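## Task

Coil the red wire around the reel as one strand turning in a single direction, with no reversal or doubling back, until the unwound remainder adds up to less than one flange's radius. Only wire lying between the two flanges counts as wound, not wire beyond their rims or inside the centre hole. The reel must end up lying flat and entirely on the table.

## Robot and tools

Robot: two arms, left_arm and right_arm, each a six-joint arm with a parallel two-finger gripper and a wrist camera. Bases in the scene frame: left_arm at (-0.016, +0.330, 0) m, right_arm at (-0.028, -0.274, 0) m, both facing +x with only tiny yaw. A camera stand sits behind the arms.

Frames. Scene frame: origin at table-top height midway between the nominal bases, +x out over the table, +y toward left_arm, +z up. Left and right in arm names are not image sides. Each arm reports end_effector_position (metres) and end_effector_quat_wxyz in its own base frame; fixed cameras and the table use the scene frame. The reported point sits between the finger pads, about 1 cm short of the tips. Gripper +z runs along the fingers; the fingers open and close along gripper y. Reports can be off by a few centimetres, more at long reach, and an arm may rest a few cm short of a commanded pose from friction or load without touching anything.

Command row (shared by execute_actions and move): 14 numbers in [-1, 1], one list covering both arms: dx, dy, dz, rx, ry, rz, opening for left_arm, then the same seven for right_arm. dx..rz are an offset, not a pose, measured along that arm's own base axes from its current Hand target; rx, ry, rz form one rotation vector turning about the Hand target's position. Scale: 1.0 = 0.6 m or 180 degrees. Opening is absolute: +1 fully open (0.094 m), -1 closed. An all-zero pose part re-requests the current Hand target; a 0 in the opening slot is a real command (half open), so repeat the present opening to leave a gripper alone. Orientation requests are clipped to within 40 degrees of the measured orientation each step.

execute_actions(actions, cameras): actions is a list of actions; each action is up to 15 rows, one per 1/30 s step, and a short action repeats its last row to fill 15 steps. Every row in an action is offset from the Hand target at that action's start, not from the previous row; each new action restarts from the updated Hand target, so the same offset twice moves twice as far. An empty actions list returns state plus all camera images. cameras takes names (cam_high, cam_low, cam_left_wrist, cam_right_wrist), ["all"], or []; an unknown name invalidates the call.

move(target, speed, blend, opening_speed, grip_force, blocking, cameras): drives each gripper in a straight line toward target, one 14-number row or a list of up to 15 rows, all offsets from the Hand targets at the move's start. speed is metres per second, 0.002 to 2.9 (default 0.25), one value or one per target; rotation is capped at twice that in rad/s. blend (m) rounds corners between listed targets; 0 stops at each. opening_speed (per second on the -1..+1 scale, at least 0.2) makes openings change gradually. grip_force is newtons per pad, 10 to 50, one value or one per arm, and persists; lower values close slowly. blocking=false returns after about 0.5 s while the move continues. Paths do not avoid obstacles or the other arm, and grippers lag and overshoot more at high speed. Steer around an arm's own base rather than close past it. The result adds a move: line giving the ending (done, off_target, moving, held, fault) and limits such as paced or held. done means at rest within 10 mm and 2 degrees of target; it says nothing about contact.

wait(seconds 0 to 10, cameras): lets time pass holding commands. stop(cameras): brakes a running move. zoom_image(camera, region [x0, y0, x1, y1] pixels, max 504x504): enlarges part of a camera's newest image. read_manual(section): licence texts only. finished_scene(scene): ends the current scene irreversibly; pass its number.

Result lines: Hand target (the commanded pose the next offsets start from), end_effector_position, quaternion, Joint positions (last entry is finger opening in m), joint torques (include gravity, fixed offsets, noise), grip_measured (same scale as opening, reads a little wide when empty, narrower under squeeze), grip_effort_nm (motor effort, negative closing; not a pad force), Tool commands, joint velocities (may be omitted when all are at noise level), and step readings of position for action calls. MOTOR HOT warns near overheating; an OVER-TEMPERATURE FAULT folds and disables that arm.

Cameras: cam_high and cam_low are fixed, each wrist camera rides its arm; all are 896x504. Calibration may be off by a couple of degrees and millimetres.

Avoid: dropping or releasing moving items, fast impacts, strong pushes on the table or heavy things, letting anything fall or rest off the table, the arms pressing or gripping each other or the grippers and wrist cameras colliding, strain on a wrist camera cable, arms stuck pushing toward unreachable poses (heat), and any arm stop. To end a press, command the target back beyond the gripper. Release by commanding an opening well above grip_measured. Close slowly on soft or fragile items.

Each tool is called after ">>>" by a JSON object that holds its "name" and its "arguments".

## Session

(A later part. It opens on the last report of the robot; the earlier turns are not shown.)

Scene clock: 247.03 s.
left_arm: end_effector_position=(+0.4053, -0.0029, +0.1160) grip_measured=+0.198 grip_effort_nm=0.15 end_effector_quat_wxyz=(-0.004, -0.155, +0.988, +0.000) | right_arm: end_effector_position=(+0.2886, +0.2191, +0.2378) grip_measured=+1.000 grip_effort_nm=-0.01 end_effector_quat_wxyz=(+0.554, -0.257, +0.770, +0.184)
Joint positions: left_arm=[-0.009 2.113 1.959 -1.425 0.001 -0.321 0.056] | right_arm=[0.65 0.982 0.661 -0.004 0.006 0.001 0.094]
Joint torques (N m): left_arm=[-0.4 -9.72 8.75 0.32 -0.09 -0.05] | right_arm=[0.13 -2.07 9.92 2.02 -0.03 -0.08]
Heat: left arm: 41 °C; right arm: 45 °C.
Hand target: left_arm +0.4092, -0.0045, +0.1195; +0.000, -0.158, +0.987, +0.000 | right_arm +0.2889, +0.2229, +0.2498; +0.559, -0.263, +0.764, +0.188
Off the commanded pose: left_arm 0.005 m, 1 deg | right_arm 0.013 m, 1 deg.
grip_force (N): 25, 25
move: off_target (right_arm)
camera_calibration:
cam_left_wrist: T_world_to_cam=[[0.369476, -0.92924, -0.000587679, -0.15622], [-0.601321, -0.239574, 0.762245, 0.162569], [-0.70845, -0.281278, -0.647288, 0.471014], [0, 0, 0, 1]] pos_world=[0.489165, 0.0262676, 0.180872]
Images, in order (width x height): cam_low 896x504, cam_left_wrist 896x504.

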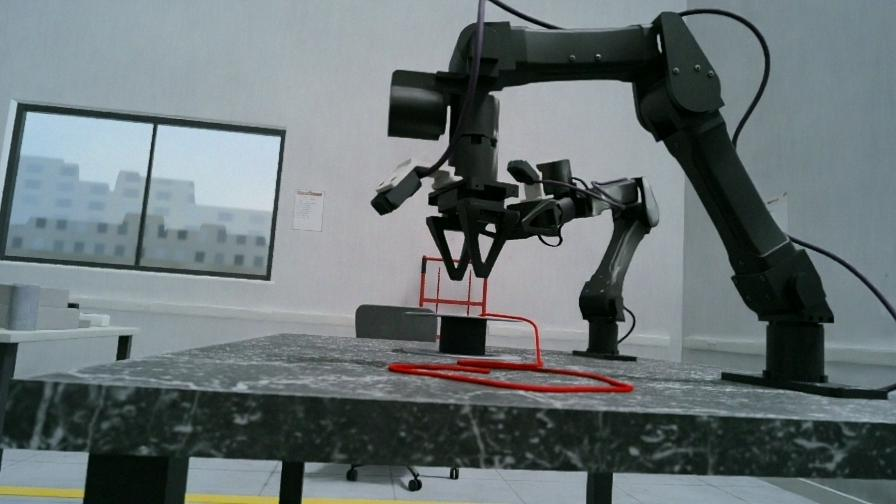

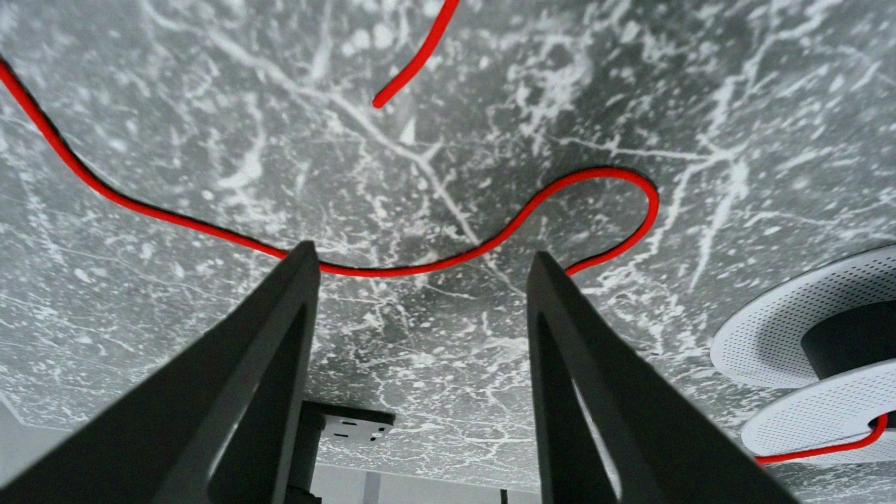

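>>> {"name": "move", "arguments": {"target": [0,0,0,0,0,0,0.2, 0.1085,0.0235,-0.1667,0.1721,0.4388,-0.5535,-0.6], "speed": 0.3, "cameras": ["cam_right_wrist","cam_high","cam_low"]}}

Scene clock: 370.17 s.
left_arm: end_effector_position=(+0.4051, -0.0029, +0.1160) grip_measured=+0.198 grip_effort_nm=0.14 end_effector_quat_wxyz=(-0.004, -0.155, +0.988, +0.000) | right_arm: end_effector_position=(+0.3531, +0.2376, +0.1494) grip_measured=-0.598 grip_effort_nm=-0.14 end_effector_quat_wxyz=(+0.006, +0.638, +0.769, +0.023)
Joint positions: left_arm=[-0.009 2.113 1.959 -1.426 0.001 -0.321 0.056] | right_arm=[0.589 2.173 2.187 -1.537 -0.002 1.975 0.019]
Joint torques (N m): left_arm=[-0.42 -9.7 8.72 0.34 -0.08 -0.06] | right_arm=[-0.39 -10.77 8.5 0.08 0.05 0.13]
Heat: left arm: 42 °C; right arm: 45 °C.
Hand target: left_arm +0.4091, -0.0045, +0.1195; +0.000, -0.158, +0.987, +0.000 | right_arm +0.3540, +0.2371, +0.1498; +0.000, +0.643, +0.766, +0.000
Off the commanded pose: left_arm 0.006 m, 1 deg | right_arm 0.001 m, 3 deg.
joint sent to its limit (right arm) — joint 4 (wrist pitch), lower limit. The joint targets still meet the commanded pose.
grip_force (N): 25, 25
move: off_target (right_arm)
camera_calibration:
cam_right_wrist: T_world_to_cam=[[-0.96595, -0.255034, -0.0435762, 0.404281], [-0.19849, 0.622428, 0.757089, -0.183398], [-0.165961, 0.73996, -0.651856, 0.0929953], [0, 0, 0, 1]] pos_world=[0.369546, 0.148445, 0.217085]
Images, in order (width x height): cam_high 896x504, cam_low 896x504, cam_right_wrist 896x504.

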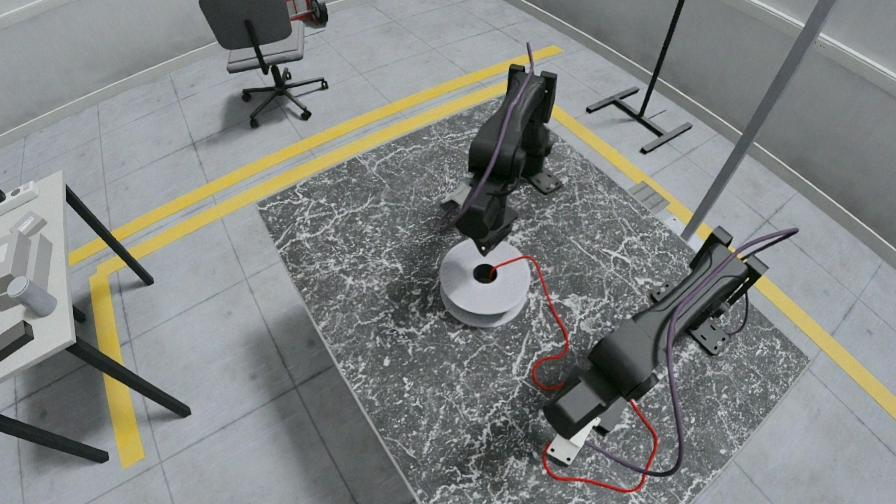

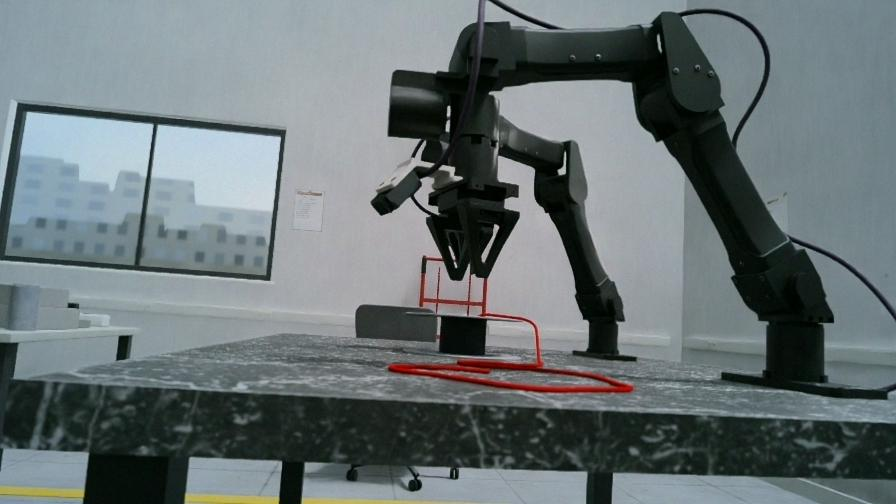

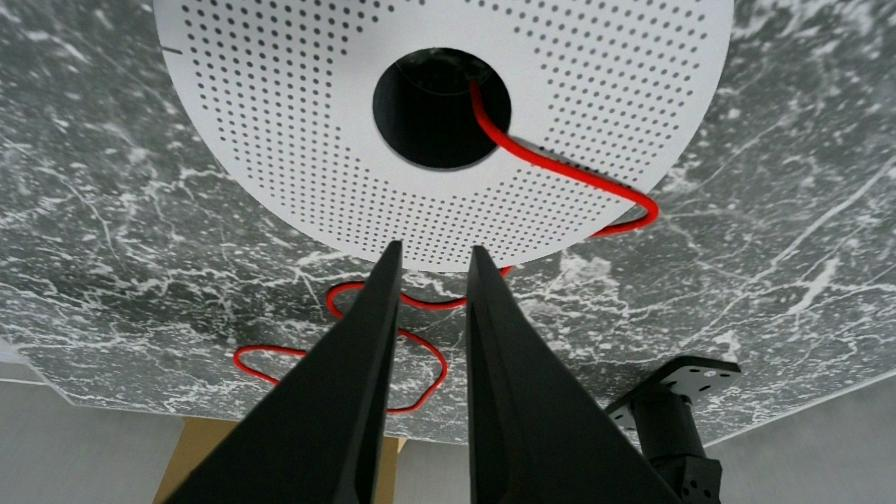

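>>> {"name": "move", "arguments": {"target": [0,0,0,0,0,0,0.2, 0,0.004,-0.0913,0,0,0,-0.75], "speed": 0.15, "cameras": ["cam_right_wrist"]}}

Scene clock: 391.93 s.
left_arm: end_effector_position=(+0.4051, -0.0029, +0.1160) grip_measured=+0.198 grip_effort_nm=0.14 end_effector_quat_wxyz=(-0.004, -0.155, +0.988, +0.000) | right_arm: end_effector_position=(+0.3555, +0.2393, +0.1057) grip_measured=-0.748 grip_effort_nm=-0.14 end_effector_quat_wxyz=(+0.002, +0.641, +0.768, +0.011)
Joint positions: left_arm=[-0.009 2.113 1.959 -1.426 0.001 -0.321 0.056] | right_arm=[0.589 2.184 2.03 -1.395 -0.002 1.979 0.012]
Joint torques (N m): left_arm=[-0.42 -9.69 8.72 0.33 -0.09 -0.06] | right_arm=[0.2 -11.28 5.05 0.38 0.04 0.15]
Heat: left arm: 42 °C; right arm: 45 °C.
Hand target: left_arm +0.4091, -0.0045, +0.1195; +0.000, -0.158, +0.987, +0.000 | right_arm +0.3540, +0.2395, +0.0951; +0.000, +0.643, +0.766, +0.000
Off the commanded pose: left_arm 0.006 m, 1 deg | right_arm 0.011 m, 1 deg.
grip_force (N): 25, 25
move: off_target (right_arm)
camera_calibration:
cam_right_wrist: T_world_to_cam=[[-0.967898, -0.250665, -0.0184765, 0.402188], [-0.178576, 0.634085, 0.752361, -0.160228], [-0.176875, 0.731508, -0.658492, 0.070189], [0, 0, 0, 1]] pos_world=[0.373078, 0.151068, 0.174199]
Images, in order (width x height): cam_right_wrist 896x504.

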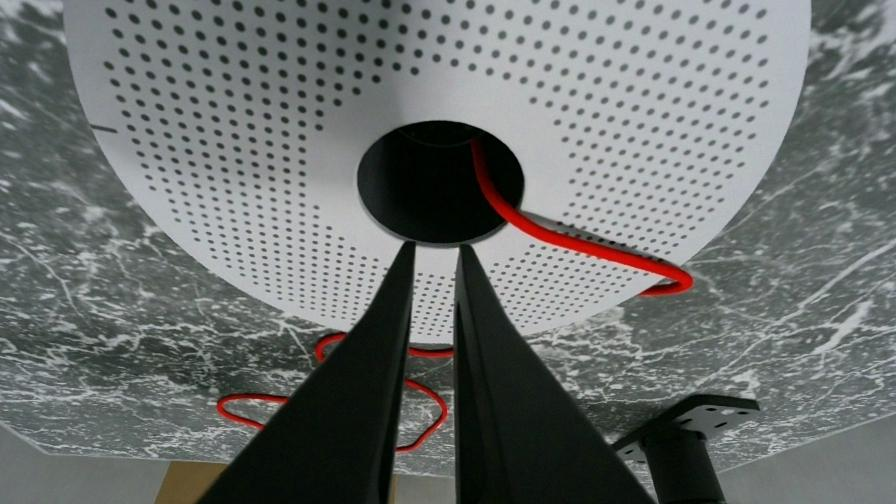

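>>> {"name": "move", "arguments": {"target": [0,0,0,0,0,0,0.2, -0.002,0,-0.065,0,0,0,-0.92], "speed": 0.08, "cameras": ["cam_right_wrist"]}}

Scene clock: 423.63 s.
left_arm: end_effector_position=(+0.4051, -0.0029, +0.1160) grip_measured=+0.198 grip_effort_nm=0.15 end_effector_quat_wxyz=(-0.004, -0.155, +0.988, +0.000) | right_arm: end_effector_position=(+0.3560, +0.2396, +0.0669) grip_measured=-0.918 grip_effort_nm=-0.14 end_effector_quat_wxyz=(+0.002, +0.641, +0.767, +0.011)
Joint positions: left_arm=[-0.009 2.113 1.959 -1.426 0.001 -0.321 0.056] | right_arm=[0.589 2.184 1.876 -1.24 -0.002 1.981 0.004]
Joint torques (N m): left_arm=[-0.42 -9.7 8.73 0.34 -0.09 -0.06] | right_arm=[0.27 -11.3 4.94 0.38 0.04 0.13]
Heat: left arm: 42 °C; right arm: 43 °C.
Hand target: left_arm +0.4091, -0.0045, +0.1195; +0.000, -0.158, +0.987, +0.000 | right_arm +0.3528, +0.2394, +0.0561; +0.000, +0.643, +0.766, +0.000
Off the commanded pose: left_arm 0.006 m, 1 deg | right_arm 0.011 m, 1 deg.
grip_force (N): 25, 25
move: off_target (right_arm)
camera_calibration:
cam_right_wrist: T_world_to_cam=[[-0.968283, -0.249119, -0.0191958, 0.401844], [-0.178053, 0.634078, 0.752491, -0.131385], [-0.175288, 0.732041, -0.658323, 0.0437762], [0, 0, 0, 1]] pos_world=[0.373379, 0.151369, 0.135398]
Images, in order (width x height): cam_right_wrist 896x504.

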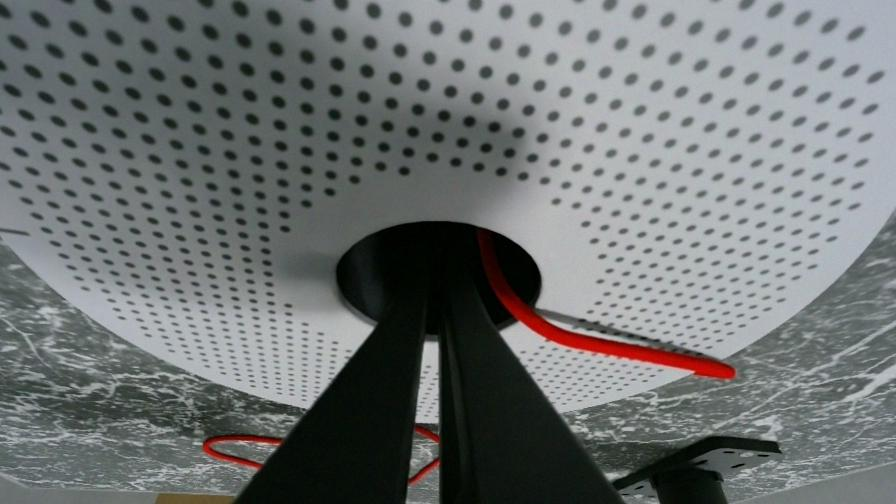

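>>> {"name": "move", "arguments": {"target": [0,0,0,0,0,0,0.2, -0.005,-0.003,-0.016,0,0,0,-0.92], "speed": 0.05, "cameras": ["cam_right_wrist"]}}

Scene clock: 430.27 s.
left_arm: end_effector_position=(+0.4051, -0.0029, +0.1160) grip_measured=+0.198 grip_effort_nm=0.15 end_effector_quat_wxyz=(-0.004, -0.155, +0.988, +0.000) | right_arm: end_effector_position=(+0.3533, +0.2378, +0.0538) grip_measured=-0.918 grip_effort_nm=-0.14 end_effector_quat_wxyz=(+0.001, +0.641, +0.767, +0.007)
Joint positions: left_arm=[-0.009 2.113 1.959 -1.426 0.001 -0.321 0.056] | right_arm=[0.589 2.184 1.824 -1.196 -0.002 1.981 0.004]
Joint torques (N m): left_arm=[-0.42 -9.72 8.72 0.33 -0.09 -0.06] | right_arm=[0.38 -12.04 4.78 0.35 0.06 0.15]
Heat: left arm: 42 °C; right arm: 43 °C.
Hand target: left_arm +0.4091, -0.0045, +0.1195; +0.000, -0.158, +0.987, +0.000 | right_arm +0.3499, +0.2377, +0.0465; +0.000, +0.643, +0.766, +0.000
Off the commanded pose: left_arm 0.006 m, 1 deg | right_arm 0.008 m, 1 deg.
grip_force (N): 25, 25
move: done
camera_calibration:
cam_right_wrist: T_world_to_cam=[[-0.968457, -0.248908, -0.0116893, 0.398095], [-0.172898, 0.637454, 0.750839, -0.123369], [-0.179438, 0.729176, -0.660382, 0.038339], [0, 0, 0, 1]] pos_world=[0.371087, 0.149775, 0.122602]
Images, in order (width x height): cam_right_wrist 896x504.

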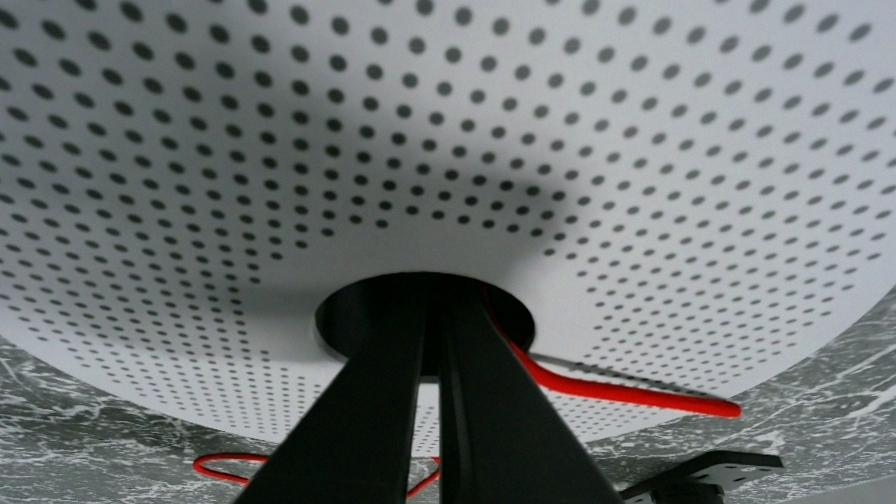

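>>> {"name": "move", "arguments": {"target": [0,0,0,0,0,0,0.2, 0,0,0,0,0,0,-0.55], "speed": 0.05, "opening_speed": 0.4, "cameras": ["cam_right_wrist"]}}

Scene clock: 435.47 s.
left_arm: end_effector_position=(+0.4051, -0.0029, +0.1160) grip_measured=+0.198 grip_effort_nm=0.15 end_effector_quat_wxyz=(-0.004, -0.155, +0.988, +0.000) | right_arm: end_effector_position=(+0.3547, +0.2387, +0.0538) grip_measured=-0.552 grip_effort_nm=0.11 end_effector_quat_wxyz=(+0.002, +0.641, +0.767, +0.011)
Joint positions: left_arm=[-0.009 2.113 1.959 -1.426 0.001 -0.321 0.056] | right_arm=[0.589 2.184 1.824 -1.189 -0.002 1.982 0.021]
Joint torques (N m): left_arm=[-0.42 -9.76 8.75 0.34 -0.09 -0.07] | right_arm=[0.29 -12.19 4.72 0.3 0 0.16]
Heat: left arm: 42 °C; right arm: 43 °C.
Hand target: left_arm +0.4091, -0.0045, +0.1195; +0.000, -0.158, +0.987, +0.000 | right_arm +0.3499, +0.2377, +0.0465; +0.000, +0.643, +0.766, +0.000
Off the commanded pose: left_arm 0.006 m, 1 deg | right_arm 0.009 m, 1 deg.
grip_force (N): 25, 25
move: done
camera_calibration:
cam_right_wrist: T_world_to_cam=[[-0.968479, -0.248459, -0.0177803, 0.399915], [-0.17667, 0.634823, 0.752188, -0.121854], [-0.1756, 0.73162, -0.658709, 0.0358752], [0, 0, 0, 1]] pos_world=[0.372081, 0.150471, 0.122399]
Images, in order (width x height): cam_right_wrist 896x504.

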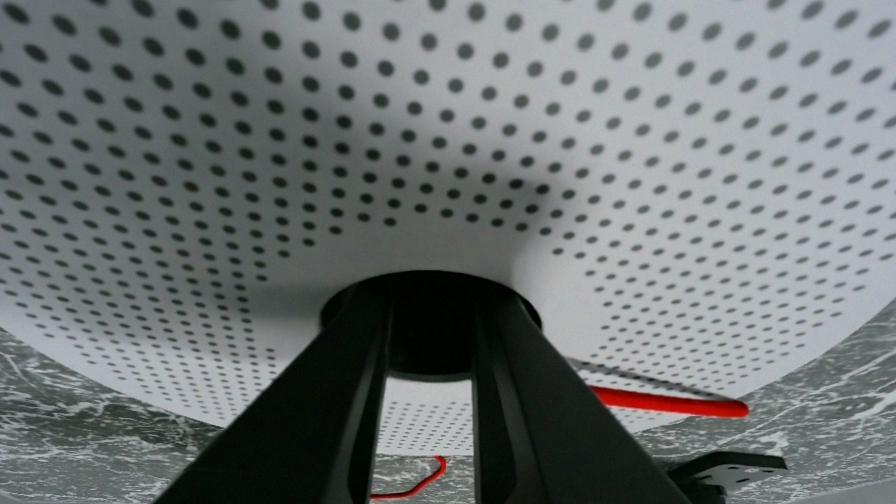

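>>> {"name": "move", "arguments": {"target": [0,0,0,0,0,0,0.2, 0,0,0,0,0,0,-0.4], "speed": 0.05, "opening_speed": 0.4, "cameras": ["cam_right_wrist"]}}

Scene clock: 439.73 s.
left_arm: end_effector_position=(+0.4051, -0.0029, +0.1160) grip_measured=+0.198 grip_effort_nm=0.15 end_effector_quat_wxyz=(-0.004, -0.155, +0.988, +0.000) | right_arm: end_effector_position=(+0.3551, +0.2410, +0.0538) grip_measured=-0.403 grip_effort_nm=0.15 end_effector_quat_wxyz=(+0.000, +0.641, +0.767, +0.014)
Joint positions: left_arm=[-0.009 2.113 1.959 -1.426 0.001 -0.321 0.056] | right_arm=[0.591 2.184 1.824 -1.183 -0.007 1.983 0.028]
Joint torques (N m): left_arm=[-0.46 -9.73 8.72 0.34 -0.07 -0.06] | right_arm=[0.24 -12.16 4.67 0.25 0.08 0.12]
Heat: left arm: 42 °C; right arm: 43 °C.
Hand target: left_arm +0.4091, -0.0045, +0.1195; +0.000, -0.158, +0.987, +0.000 | right_arm +0.3498, +0.2376, +0.0465; +0.000, +0.643, +0.766, +0.000
Off the commanded pose: left_arm 0.006 m, 1 deg | right_arm 0.010 m, 2 deg.
grip_force (N): 25, 25
move: done
camera_calibration:
cam_right_wrist: T_world_to_cam=[[-0.968115, -0.249507, -0.0223462, 0.401215], [-0.179568, 0.629, 0.756383, -0.121033], [-0.174667, 0.736278, -0.653748, 0.0325633], [0, 0, 0, 1]] pos_world=[0.372376, 0.15226, 0.121801]
Images, in order (width x height): cam_right_wrist 896x504.

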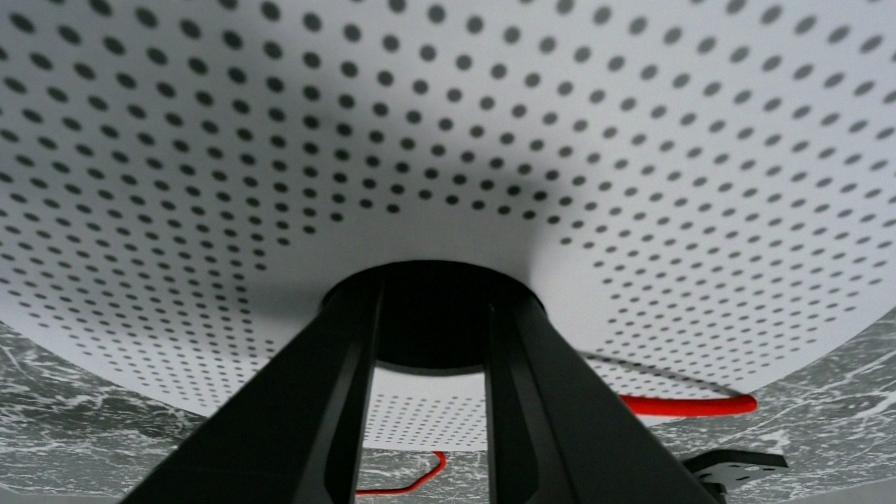

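>>> {"name": "move", "arguments": {"target": [0,0,0,0,0,0,0.2, 0,0,0,0,0,0,-0.3], "speed": 0.05, "opening_speed": 0.4, "cameras": ["cam_right_wrist", "cam_low"]}}

Scene clock: 444.40 s.
left_arm: end_effector_position=(+0.4051, -0.0029, +0.1160) grip_measured=+0.198 grip_effort_nm=0.14 end_effector_quat_wxyz=(-0.004, -0.155, +0.988, +0.000) | right_arm: end_effector_position=(+0.3552, +0.2415, +0.0539) grip_measured=-0.311 grip_effort_nm=0.56 end_effector_quat_wxyz=(+0.000, +0.642, +0.766, +0.015)
Joint positions: left_arm=[-0.009 2.113 1.959 -1.426 0.001 -0.321 0.056] | right_arm=[0.591 2.184 1.824 -1.181 -0.009 1.987 0.032]
Joint torques (N m): left_arm=[-0.4 -9.7 8.69 0.33 -0.09 -0.07] | right_arm=[0.24 -12 4.74 0.24 0.13 0.06]
Heat: left arm: 42 °C; right arm: 43 °C.
Hand target: left_arm +0.4091, -0.0045, +0.1195; +0.000, -0.158, +0.987, +0.000 | right_arm +0.3498, +0.2376, +0.0464; +0.000, +0.643, +0.766, +0.000
Off the commanded pose: left_arm 0.006 m, 1 deg | right_arm 0.010 m, 2 deg.
grip_force (N): 25, 25
move: done
camera_calibration:
cam_right_wrist: T_world_to_cam=[[-0.96903, -0.245848, -0.0232443, 0.40101], [-0.177495, 0.627971, 0.757726, -0.121948], [-0.171689, 0.738385, -0.652159, 0.0304802], [0, 0, 0, 1]] pos_world=[0.372178, 0.152661, 0.121602]
Images, in order (width x height): cam_low 896x504, cam_right_wrist 896x504.

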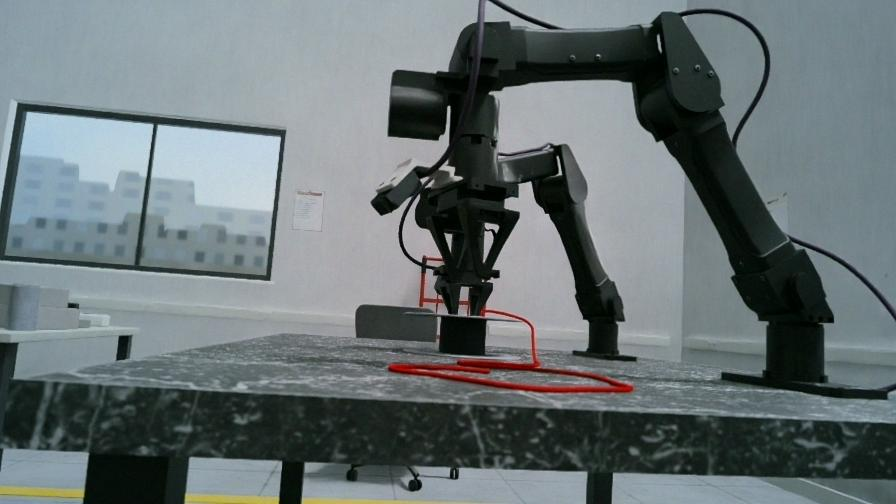

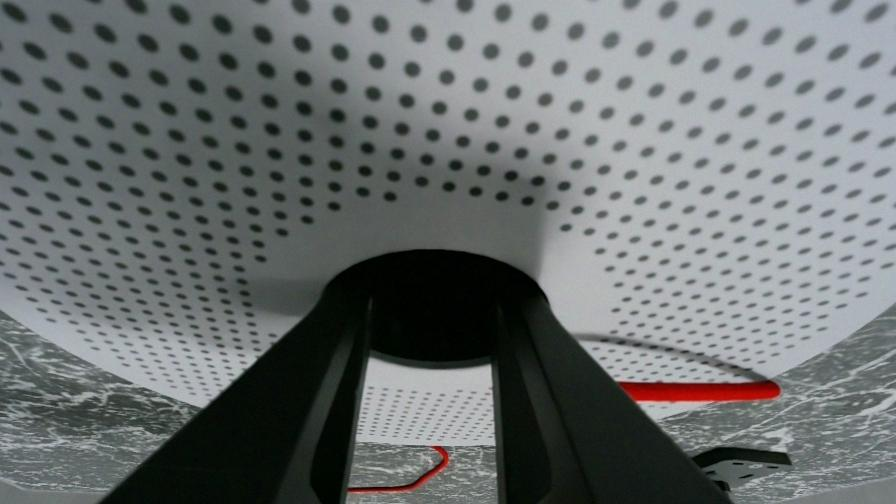

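>>> {"name": "move", "arguments": {"target": [0,0,0,0,0,0,0.2, 0,0,0,0,0,0.333,-0.3], "speed": 0.25, "cameras": ["all"]}}

Scene clock: 454.87 s.
left_arm: end_effector_position=(+0.4051, -0.0029, +0.1160) grip_measured=+0.198 grip_effort_nm=0.14 end_effector_quat_wxyz=(-0.004, -0.155, +0.988, +0.000) | right_arm: end_effector_position=(+0.3551, +0.2416, +0.0540) grip_measured=-0.309 grip_effort_nm=0.49 end_effector_quat_wxyz=(+0.007, +0.191, +0.981, +0.014)
Joint positions: left_arm=[-0.009 2.113 1.959 -1.426 0.001 -0.321 0.056] | right_arm=[0.591 2.184 1.824 -1.181 -0.009 0.976 0.032]
Joint torques (N m): left_arm=[-0.43 -9.76 8.72 0.32 -0.08 -0.06] | right_arm=[0.24 -11.96 4.83 0.22 0.07 -0.35]
Heat: left arm: 42 °C; right arm: 43 °C.
Hand target: left_arm +0.4091, -0.0045, +0.1195; +0.000, -0.158, +0.987, +0.000 | right_arm +0.3498, +0.2376, +0.0464; +0.000, +0.175, +0.985, +0.000
Off the commanded pose: left_arm 0.006 m, 1 deg | right_arm 0.010 m, 3 deg.
grip_force (N): 25, 25
move: off_target (right_arm)
camera_calibration:
cam_left_wrist: T_world_to_cam=[[0.369479, -0.929239, -0.000876454, -0.156132], [-0.600754, -0.239588, 0.762687, 0.162226], [-0.708928, -0.281271, -0.646767, 0.471018], [0, 0, 0, 1]] pos_world=[0.489063, 0.0262676, 0.180774]
cam_right_wrist: T_world_to_cam=[[-0.306347, -0.951526, -0.027398, 0.336284], [-0.647978, 0.187362, 0.738254, 0.152489], [-0.697335, 0.243915, -0.673966, 0.337902], [0, 0, 0, 1]] pos_world=[0.437459, 0.208993, 0.124372]

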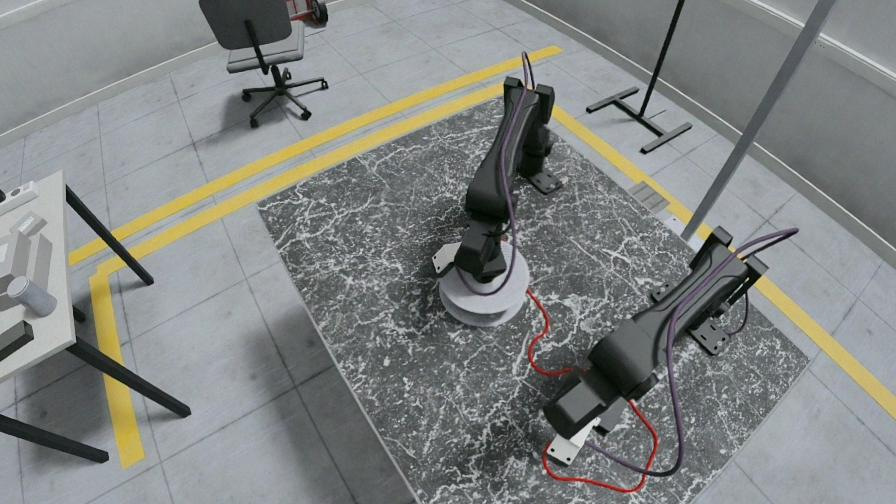

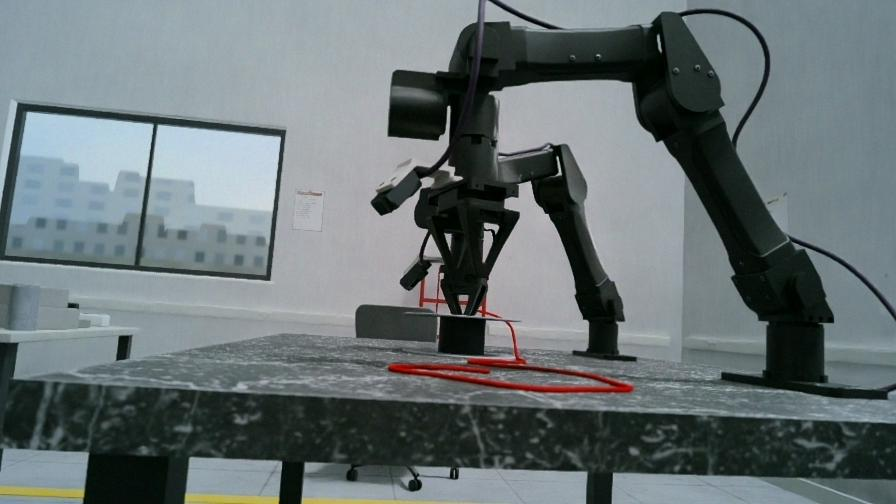

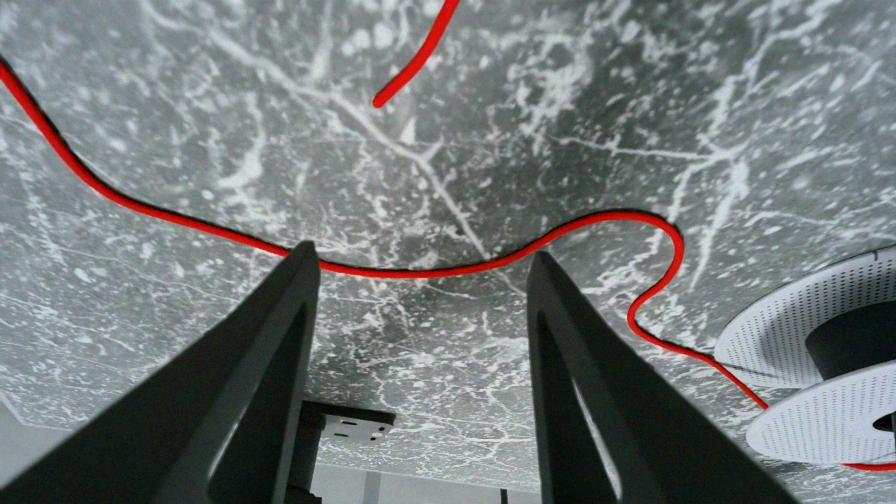

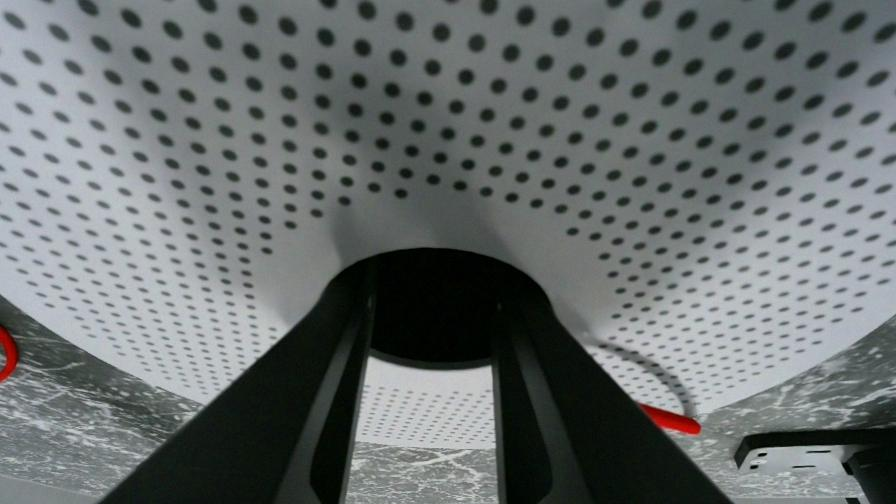

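>>> {"name": "move", "arguments": {"target": [0,0,0,0,0,0,0.2, 0,0,0,0,0,0.47,-0.3], "speed": 0.25, "cameras": ["cam_left_wrist","cam_high","cam_right_wrist"]}}

Scene clock: 464.47 s.
left_arm: end_effector_position=(+0.4051, -0.0029, +0.1160) grip_measured=+0.198 grip_effort_nm=0.15 end_effector_quat_wxyz=(-0.004, -0.155, +0.988, +0.000) | right_arm: end_effector_position=(+0.3553, +0.2413, +0.0543) grip_measured=-0.309 grip_effort_nm=0.46 end_effector_quat_wxyz=(+0.015, -0.518, +0.855, +0.004)
Joint positions: left_arm=[-0.009 2.113 1.959 -1.426 0.001 -0.321 0.056] | right_arm=[0.591 2.183 1.824 -1.182 -0.007 -0.499 0.032]
Joint torques (N m): left_arm=[-0.43 -9.72 8.72 0.32 -0.08 -0.06] | right_arm=[0.28 -11.86 4.74 0.26 0.06 -0.38]
Heat: left arm: 42 °C; right arm: 43 °C.
Hand target: left_arm +0.4091, -0.0045, +0.1195; +0.000, -0.158, +0.987, +0.000 | right_arm +0.3499, +0.2376, +0.0464; +0.000, -0.533, +0.846, +0.000
Off the commanded pose: left_arm 0.006 m, 1 deg | right_arm 0.010 m, 3 deg.
grip_force (N): 25, 25
move: off_target (right_arm)
camera_calibration:
cam_left_wrist: T_world_to_cam=[[0.369479, -0.929239, -0.000876454, -0.156132], [-0.600754, -0.239588, 0.762687, 0.162226], [-0.708928, -0.281271, -0.646767, 0.471018], [0, 0, 0, 1]] pos_world=[0.489063, 0.0262676, 0.180774]
cam_right_wrist: T_world_to_cam=[[0.9179, -0.396639, 0.0116851, -0.234859], [-0.280385, -0.627465, 0.72641, 0.219051], [-0.280791, -0.670049, -0.687162, 0.411496], [0, 0, 0, 1]] pos_world=[0.39254, 0.320015, 0.126387]
Images, in order (width x height): cam_high 896x504, cam_left_wrist 896x504, cam_right_wrist 896x504.

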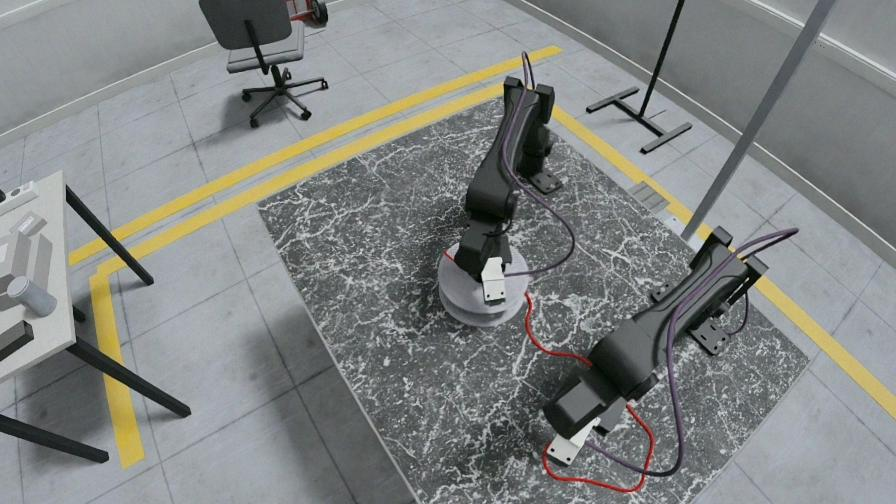

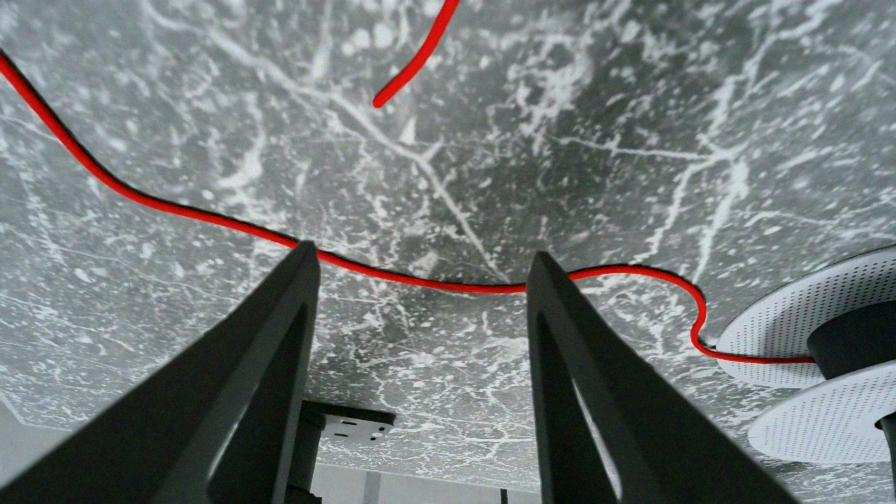

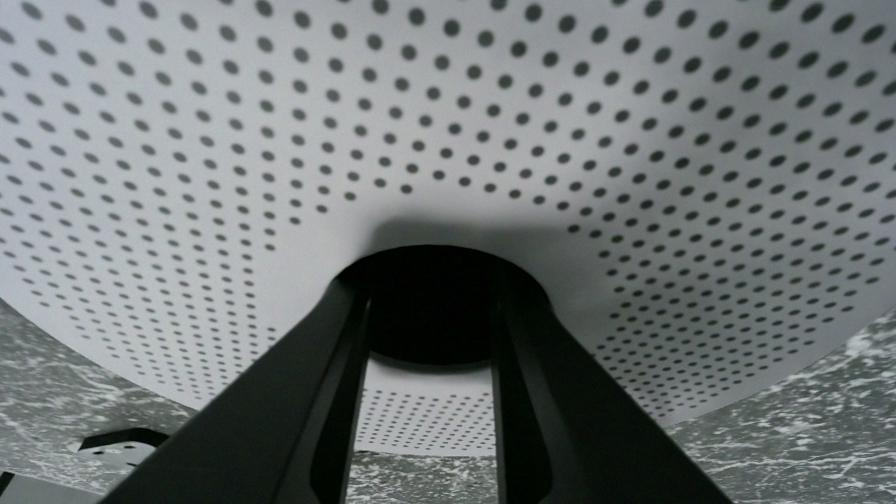

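>>> {"name": "move", "arguments": {"target": [0,0,0,0,0,0,0.2, 0,0,0,0,0,0.45,-0.3], "speed": 0.25, "cameras": ["cam_left_wrist","cam_high","cam_right_wrist","cam_low"]}}

Scene clock: 471.37 s.
left_arm: end_effector_position=(+0.4051, -0.0029, +0.1160) grip_measured=+0.198 grip_effort_nm=0.14 end_effector_quat_wxyz=(-0.004, -0.155, +0.988, +0.000) | right_arm: end_effector_position=(+0.3549, +0.2407, +0.0549) grip_measured=-0.308 grip_effort_nm=0.43 end_effector_quat_wxyz=(-0.013, +0.950, -0.313, +0.006)
Joint positions: left_arm=[-0.009 2.113 1.959 -1.426 0.001 -0.321 0.056] | right_arm=[0.591 2.181 1.824 -1.185 -0.006 -1.913 0.032]
Joint torques (N m): left_arm=[-0.42 -9.73 8.77 0.33 -0.09 -0.07] | right_arm=[0.29 -11.84 4.72 0.3 0.06 -0.36]
Heat: left arm: 42 °C; right arm: 43 °C.
Hand target: left_arm +0.4091, -0.0045, +0.1195; +0.000, -0.158, +0.987, +0.000 | right_arm +0.3499, +0.2376, +0.0465; +0.000, +0.955, -0.297, +0.000
Off the commanded pose: left_arm 0.006 m, 1 deg | right_arm 0.010 m, 3 deg.
grip_force (N): 25, 25
move: off_target (right_arm)
camera_calibration:
cam_left_wrist: T_world_to_cam=[[0.369479, -0.929239, -0.000876454, -0.156132], [-0.600754, -0.239588, 0.762687, 0.162226], [-0.708928, -0.281271, -0.646767, 0.471018], [0, 0, 0, 1]] pos_world=[0.489063, 0.0262676, 0.180774]
cam_right_wrist: T_world_to_cam=[[0.534531, 0.844622, 0.0298337, -0.39853], [0.546841, -0.372559, 0.749776, -0.138032], [0.644393, -0.384464, -0.661018, 0.0129357], [0, 0, 0, 1]] pos_world=[0.280172, 0.290155, 0.123934]

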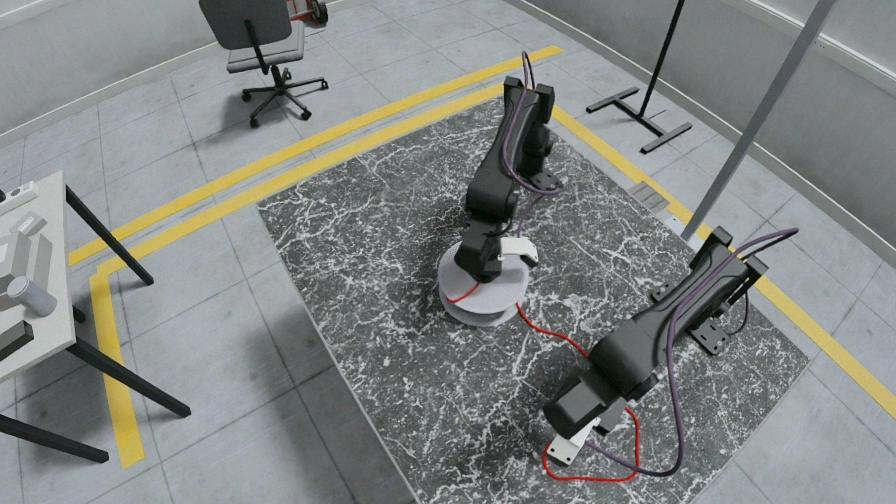

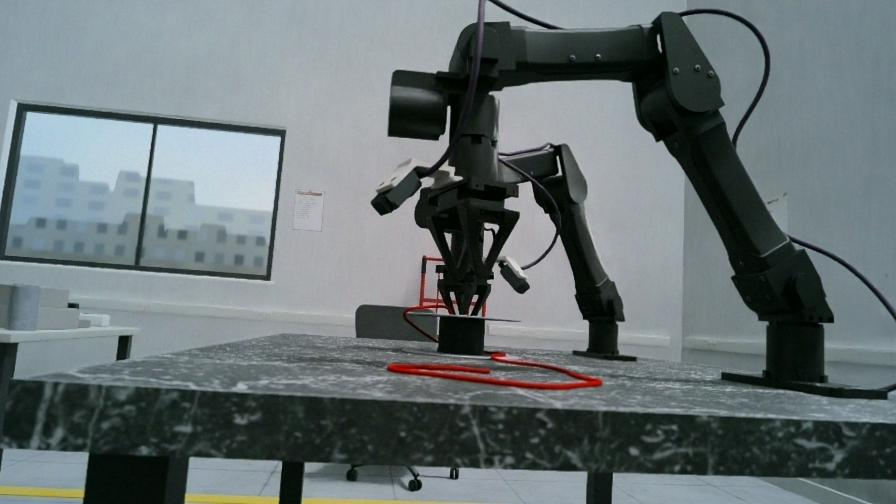

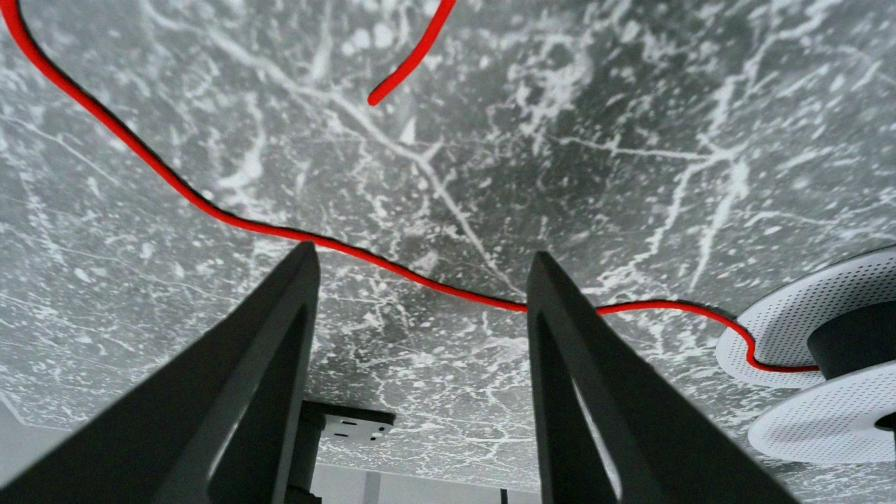

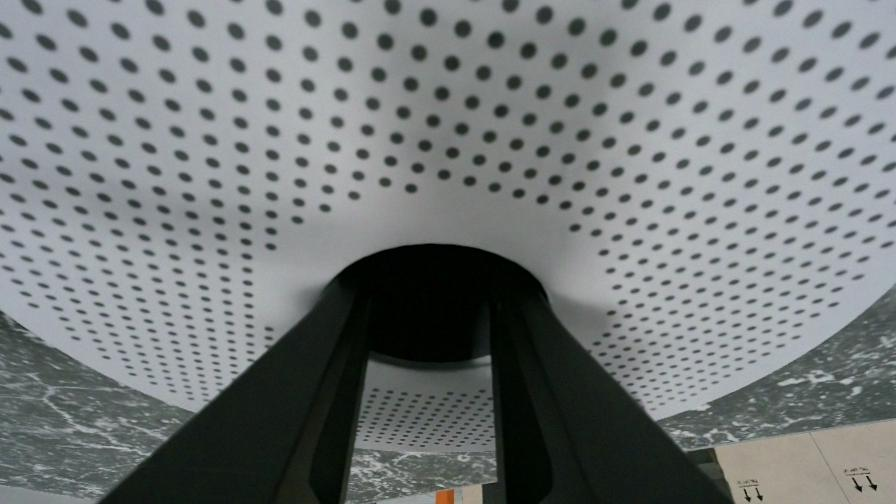

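>>> {"name": "move", "arguments": {"target": [0,0,0,0,0,0,0.2, 0,0,0,0,0,0,-0.93], "speed": 0.25, "opening_speed": 0.6, "cameras": ["cam_left_wrist","cam_high","cam_right_wrist"]}}

Scene clock: 486.43 s.
left_arm: end_effector_position=(+0.4051, -0.0029, +0.1160) grip_measured=+0.198 grip_effort_nm=0.15 end_effector_quat_wxyz=(-0.004, -0.155, +0.988, +0.000) | right_arm: end_effector_position=(+0.3558, +0.2393, +0.0549) grip_measured=-0.928 grip_effort_nm=-0.14 end_effector_quat_wxyz=(-0.010, +0.953, -0.304, +0.010)
Joint positions: left_arm=[-0.009 2.113 1.959 -1.426 0.001 -0.321 0.056] | right_arm=[0.591 2.181 1.824 -1.185 0.004 -1.933 0.003]
Joint torques (N m): left_arm=[-0.4 -9.72 8.72 0.33 -0.09 -0.06] | right_arm=[0.08 -11.85 4.67 0.3 -0.03 -0.13]
Heat: left arm: 42 °C; right arm: 42 °C.
Hand target: left_arm +0.4091, -0.0045, +0.1195; +0.000, -0.158, +0.987, +0.000 | right_arm +0.3499, +0.2376, +0.0465; +0.000, +0.955, -0.297, +0.000
Off the commanded pose: left_arm 0.006 m, 1 deg | right_arm 0.010 m, 2 deg.
grip_force (N): 25, 25
move: done
camera_calibration:
cam_left_wrist: T_world_to_cam=[[0.369479, -0.929239, -0.000876454, -0.156132], [-0.600754, -0.239588, 0.762687, 0.162226], [-0.708928, -0.281271, -0.646767, 0.471018], [0, 0, 0, 1]] pos_world=[0.489063, 0.0262676, 0.180774]
cam_right_wrist: T_world_to_cam=[[0.517117, 0.855528, 0.0257293, -0.39405], [0.549962, -0.355154, 0.755915, -0.144731], [0.655844, -0.376747, -0.654164, 0.00549719], [0, 0, 0, 1]] pos_world=[0.279761, 0.28779, 0.123139]
Images, in order (width x height): cam_high 896x504, cam_left_wrist 896x504, cam_right_wrist 896x504.

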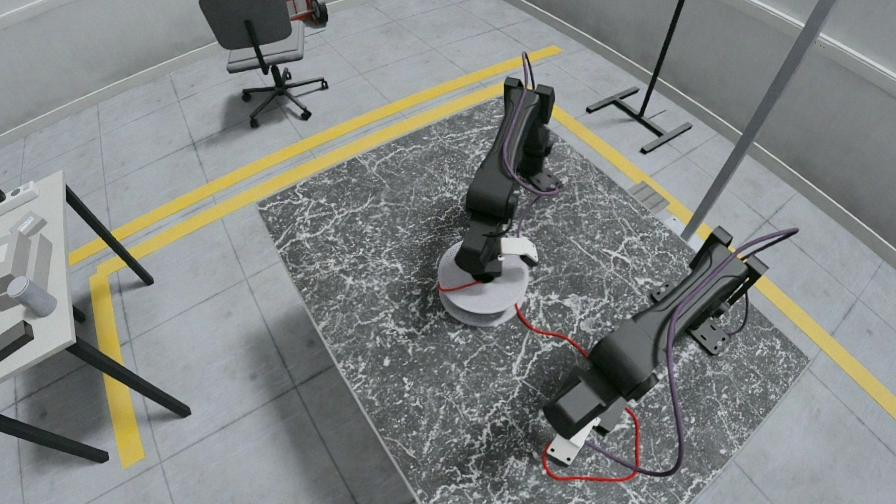

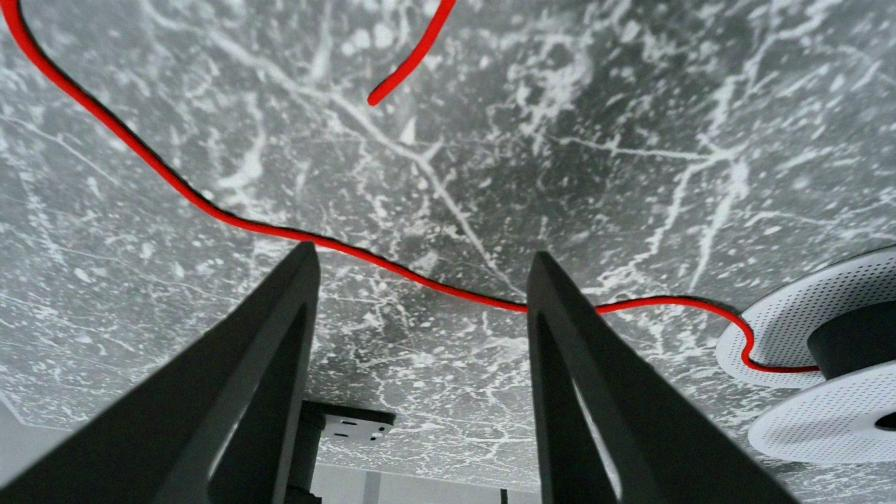

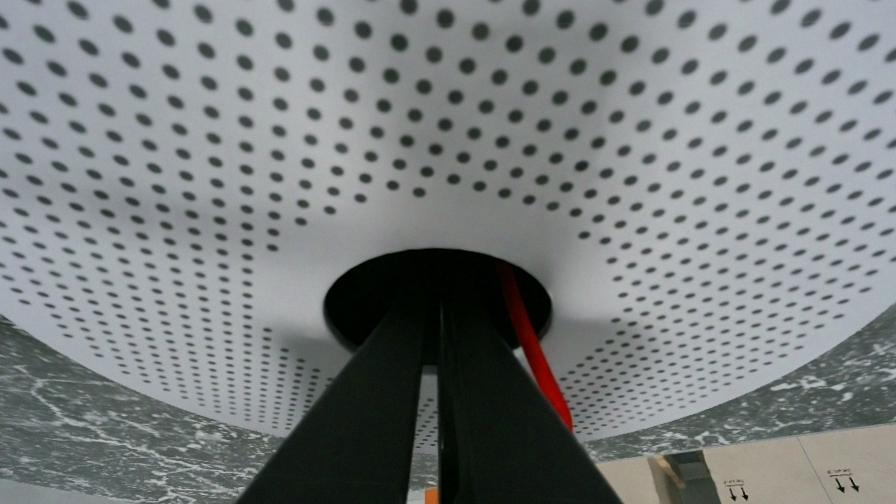

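>>> {"name": "move", "arguments": {"target": [[0,0,0,0,0,0,0.2, 0,0,0.06,0,0,0,-0.93],[0,0,0,0,0,0,0.2, 0,0,0.06,0,0,-0.628,-0.93],[0,0,0,0,0,0,0.2, 0,0,0.06,0,0,0.748,-0.93]], "speed": [0.15,0.5,0.5], "cameras": ["cam_right_wrist"]}}

Scene clock: 535.07 s.
left_arm: end_effector_position=(+0.4051, -0.0029, +0.1160) grip_measured=+0.198 grip_effort_nm=0.14 end_effector_quat_wxyz=(-0.004, -0.155, +0.988, +0.000) | right_arm: end_effector_position=(+0.3461, +0.2356, +0.0735) grip_measured=-0.928 grip_effort_nm=-0.14 end_effector_quat_wxyz=(-0.007, +0.639, +0.769, -0.007)
Joint positions: left_arm=[-0.009 2.113 1.959 -1.426 0.001 -0.321 0.056] | right_arm=[0.591 2.181 1.898 -1.305 -0.009 1.978 0.003]
Joint torques (N m): left_arm=[-0.42 -9.74 8.75 0.34 -0.08 -0.06] | right_arm=[0.2 -12.93 8.32 -0.02 0.1 0.11]
Heat: left arm: 42 °C; right arm: 42 °C.
Hand target: left_arm +0.4091, -0.0045, +0.1195; +0.000, -0.158, +0.987, +0.000 | right_arm +0.3499, +0.2376, +0.0825; +0.000, +0.642, +0.767, +0.000
Off the commanded pose: left_arm 0.006 m, 1 deg | right_arm 0.010 m, 1 deg.
grip_force (N): 25, 25
move: done
camera_calibration:
cam_right_wrist: T_world_to_cam=[[-0.966765, -0.254755, 0.0215759, 0.389116], [-0.153497, 0.645844, 0.74788, -0.146444], [-0.204461, 0.719712, -0.663483, 0.0626963], [0, 0, 0, 1]] pos_world=[0.366524, 0.148586, 0.142725]
Images, in order (width x height): cam_right_wrist 896x504.

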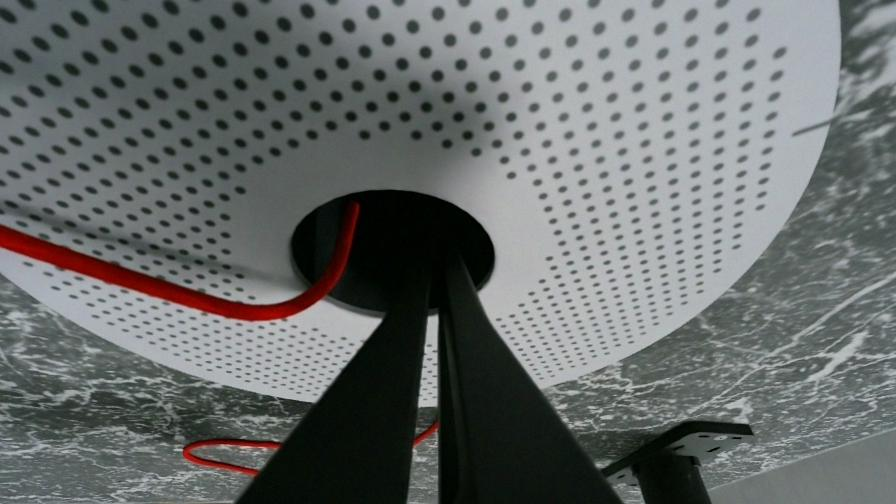

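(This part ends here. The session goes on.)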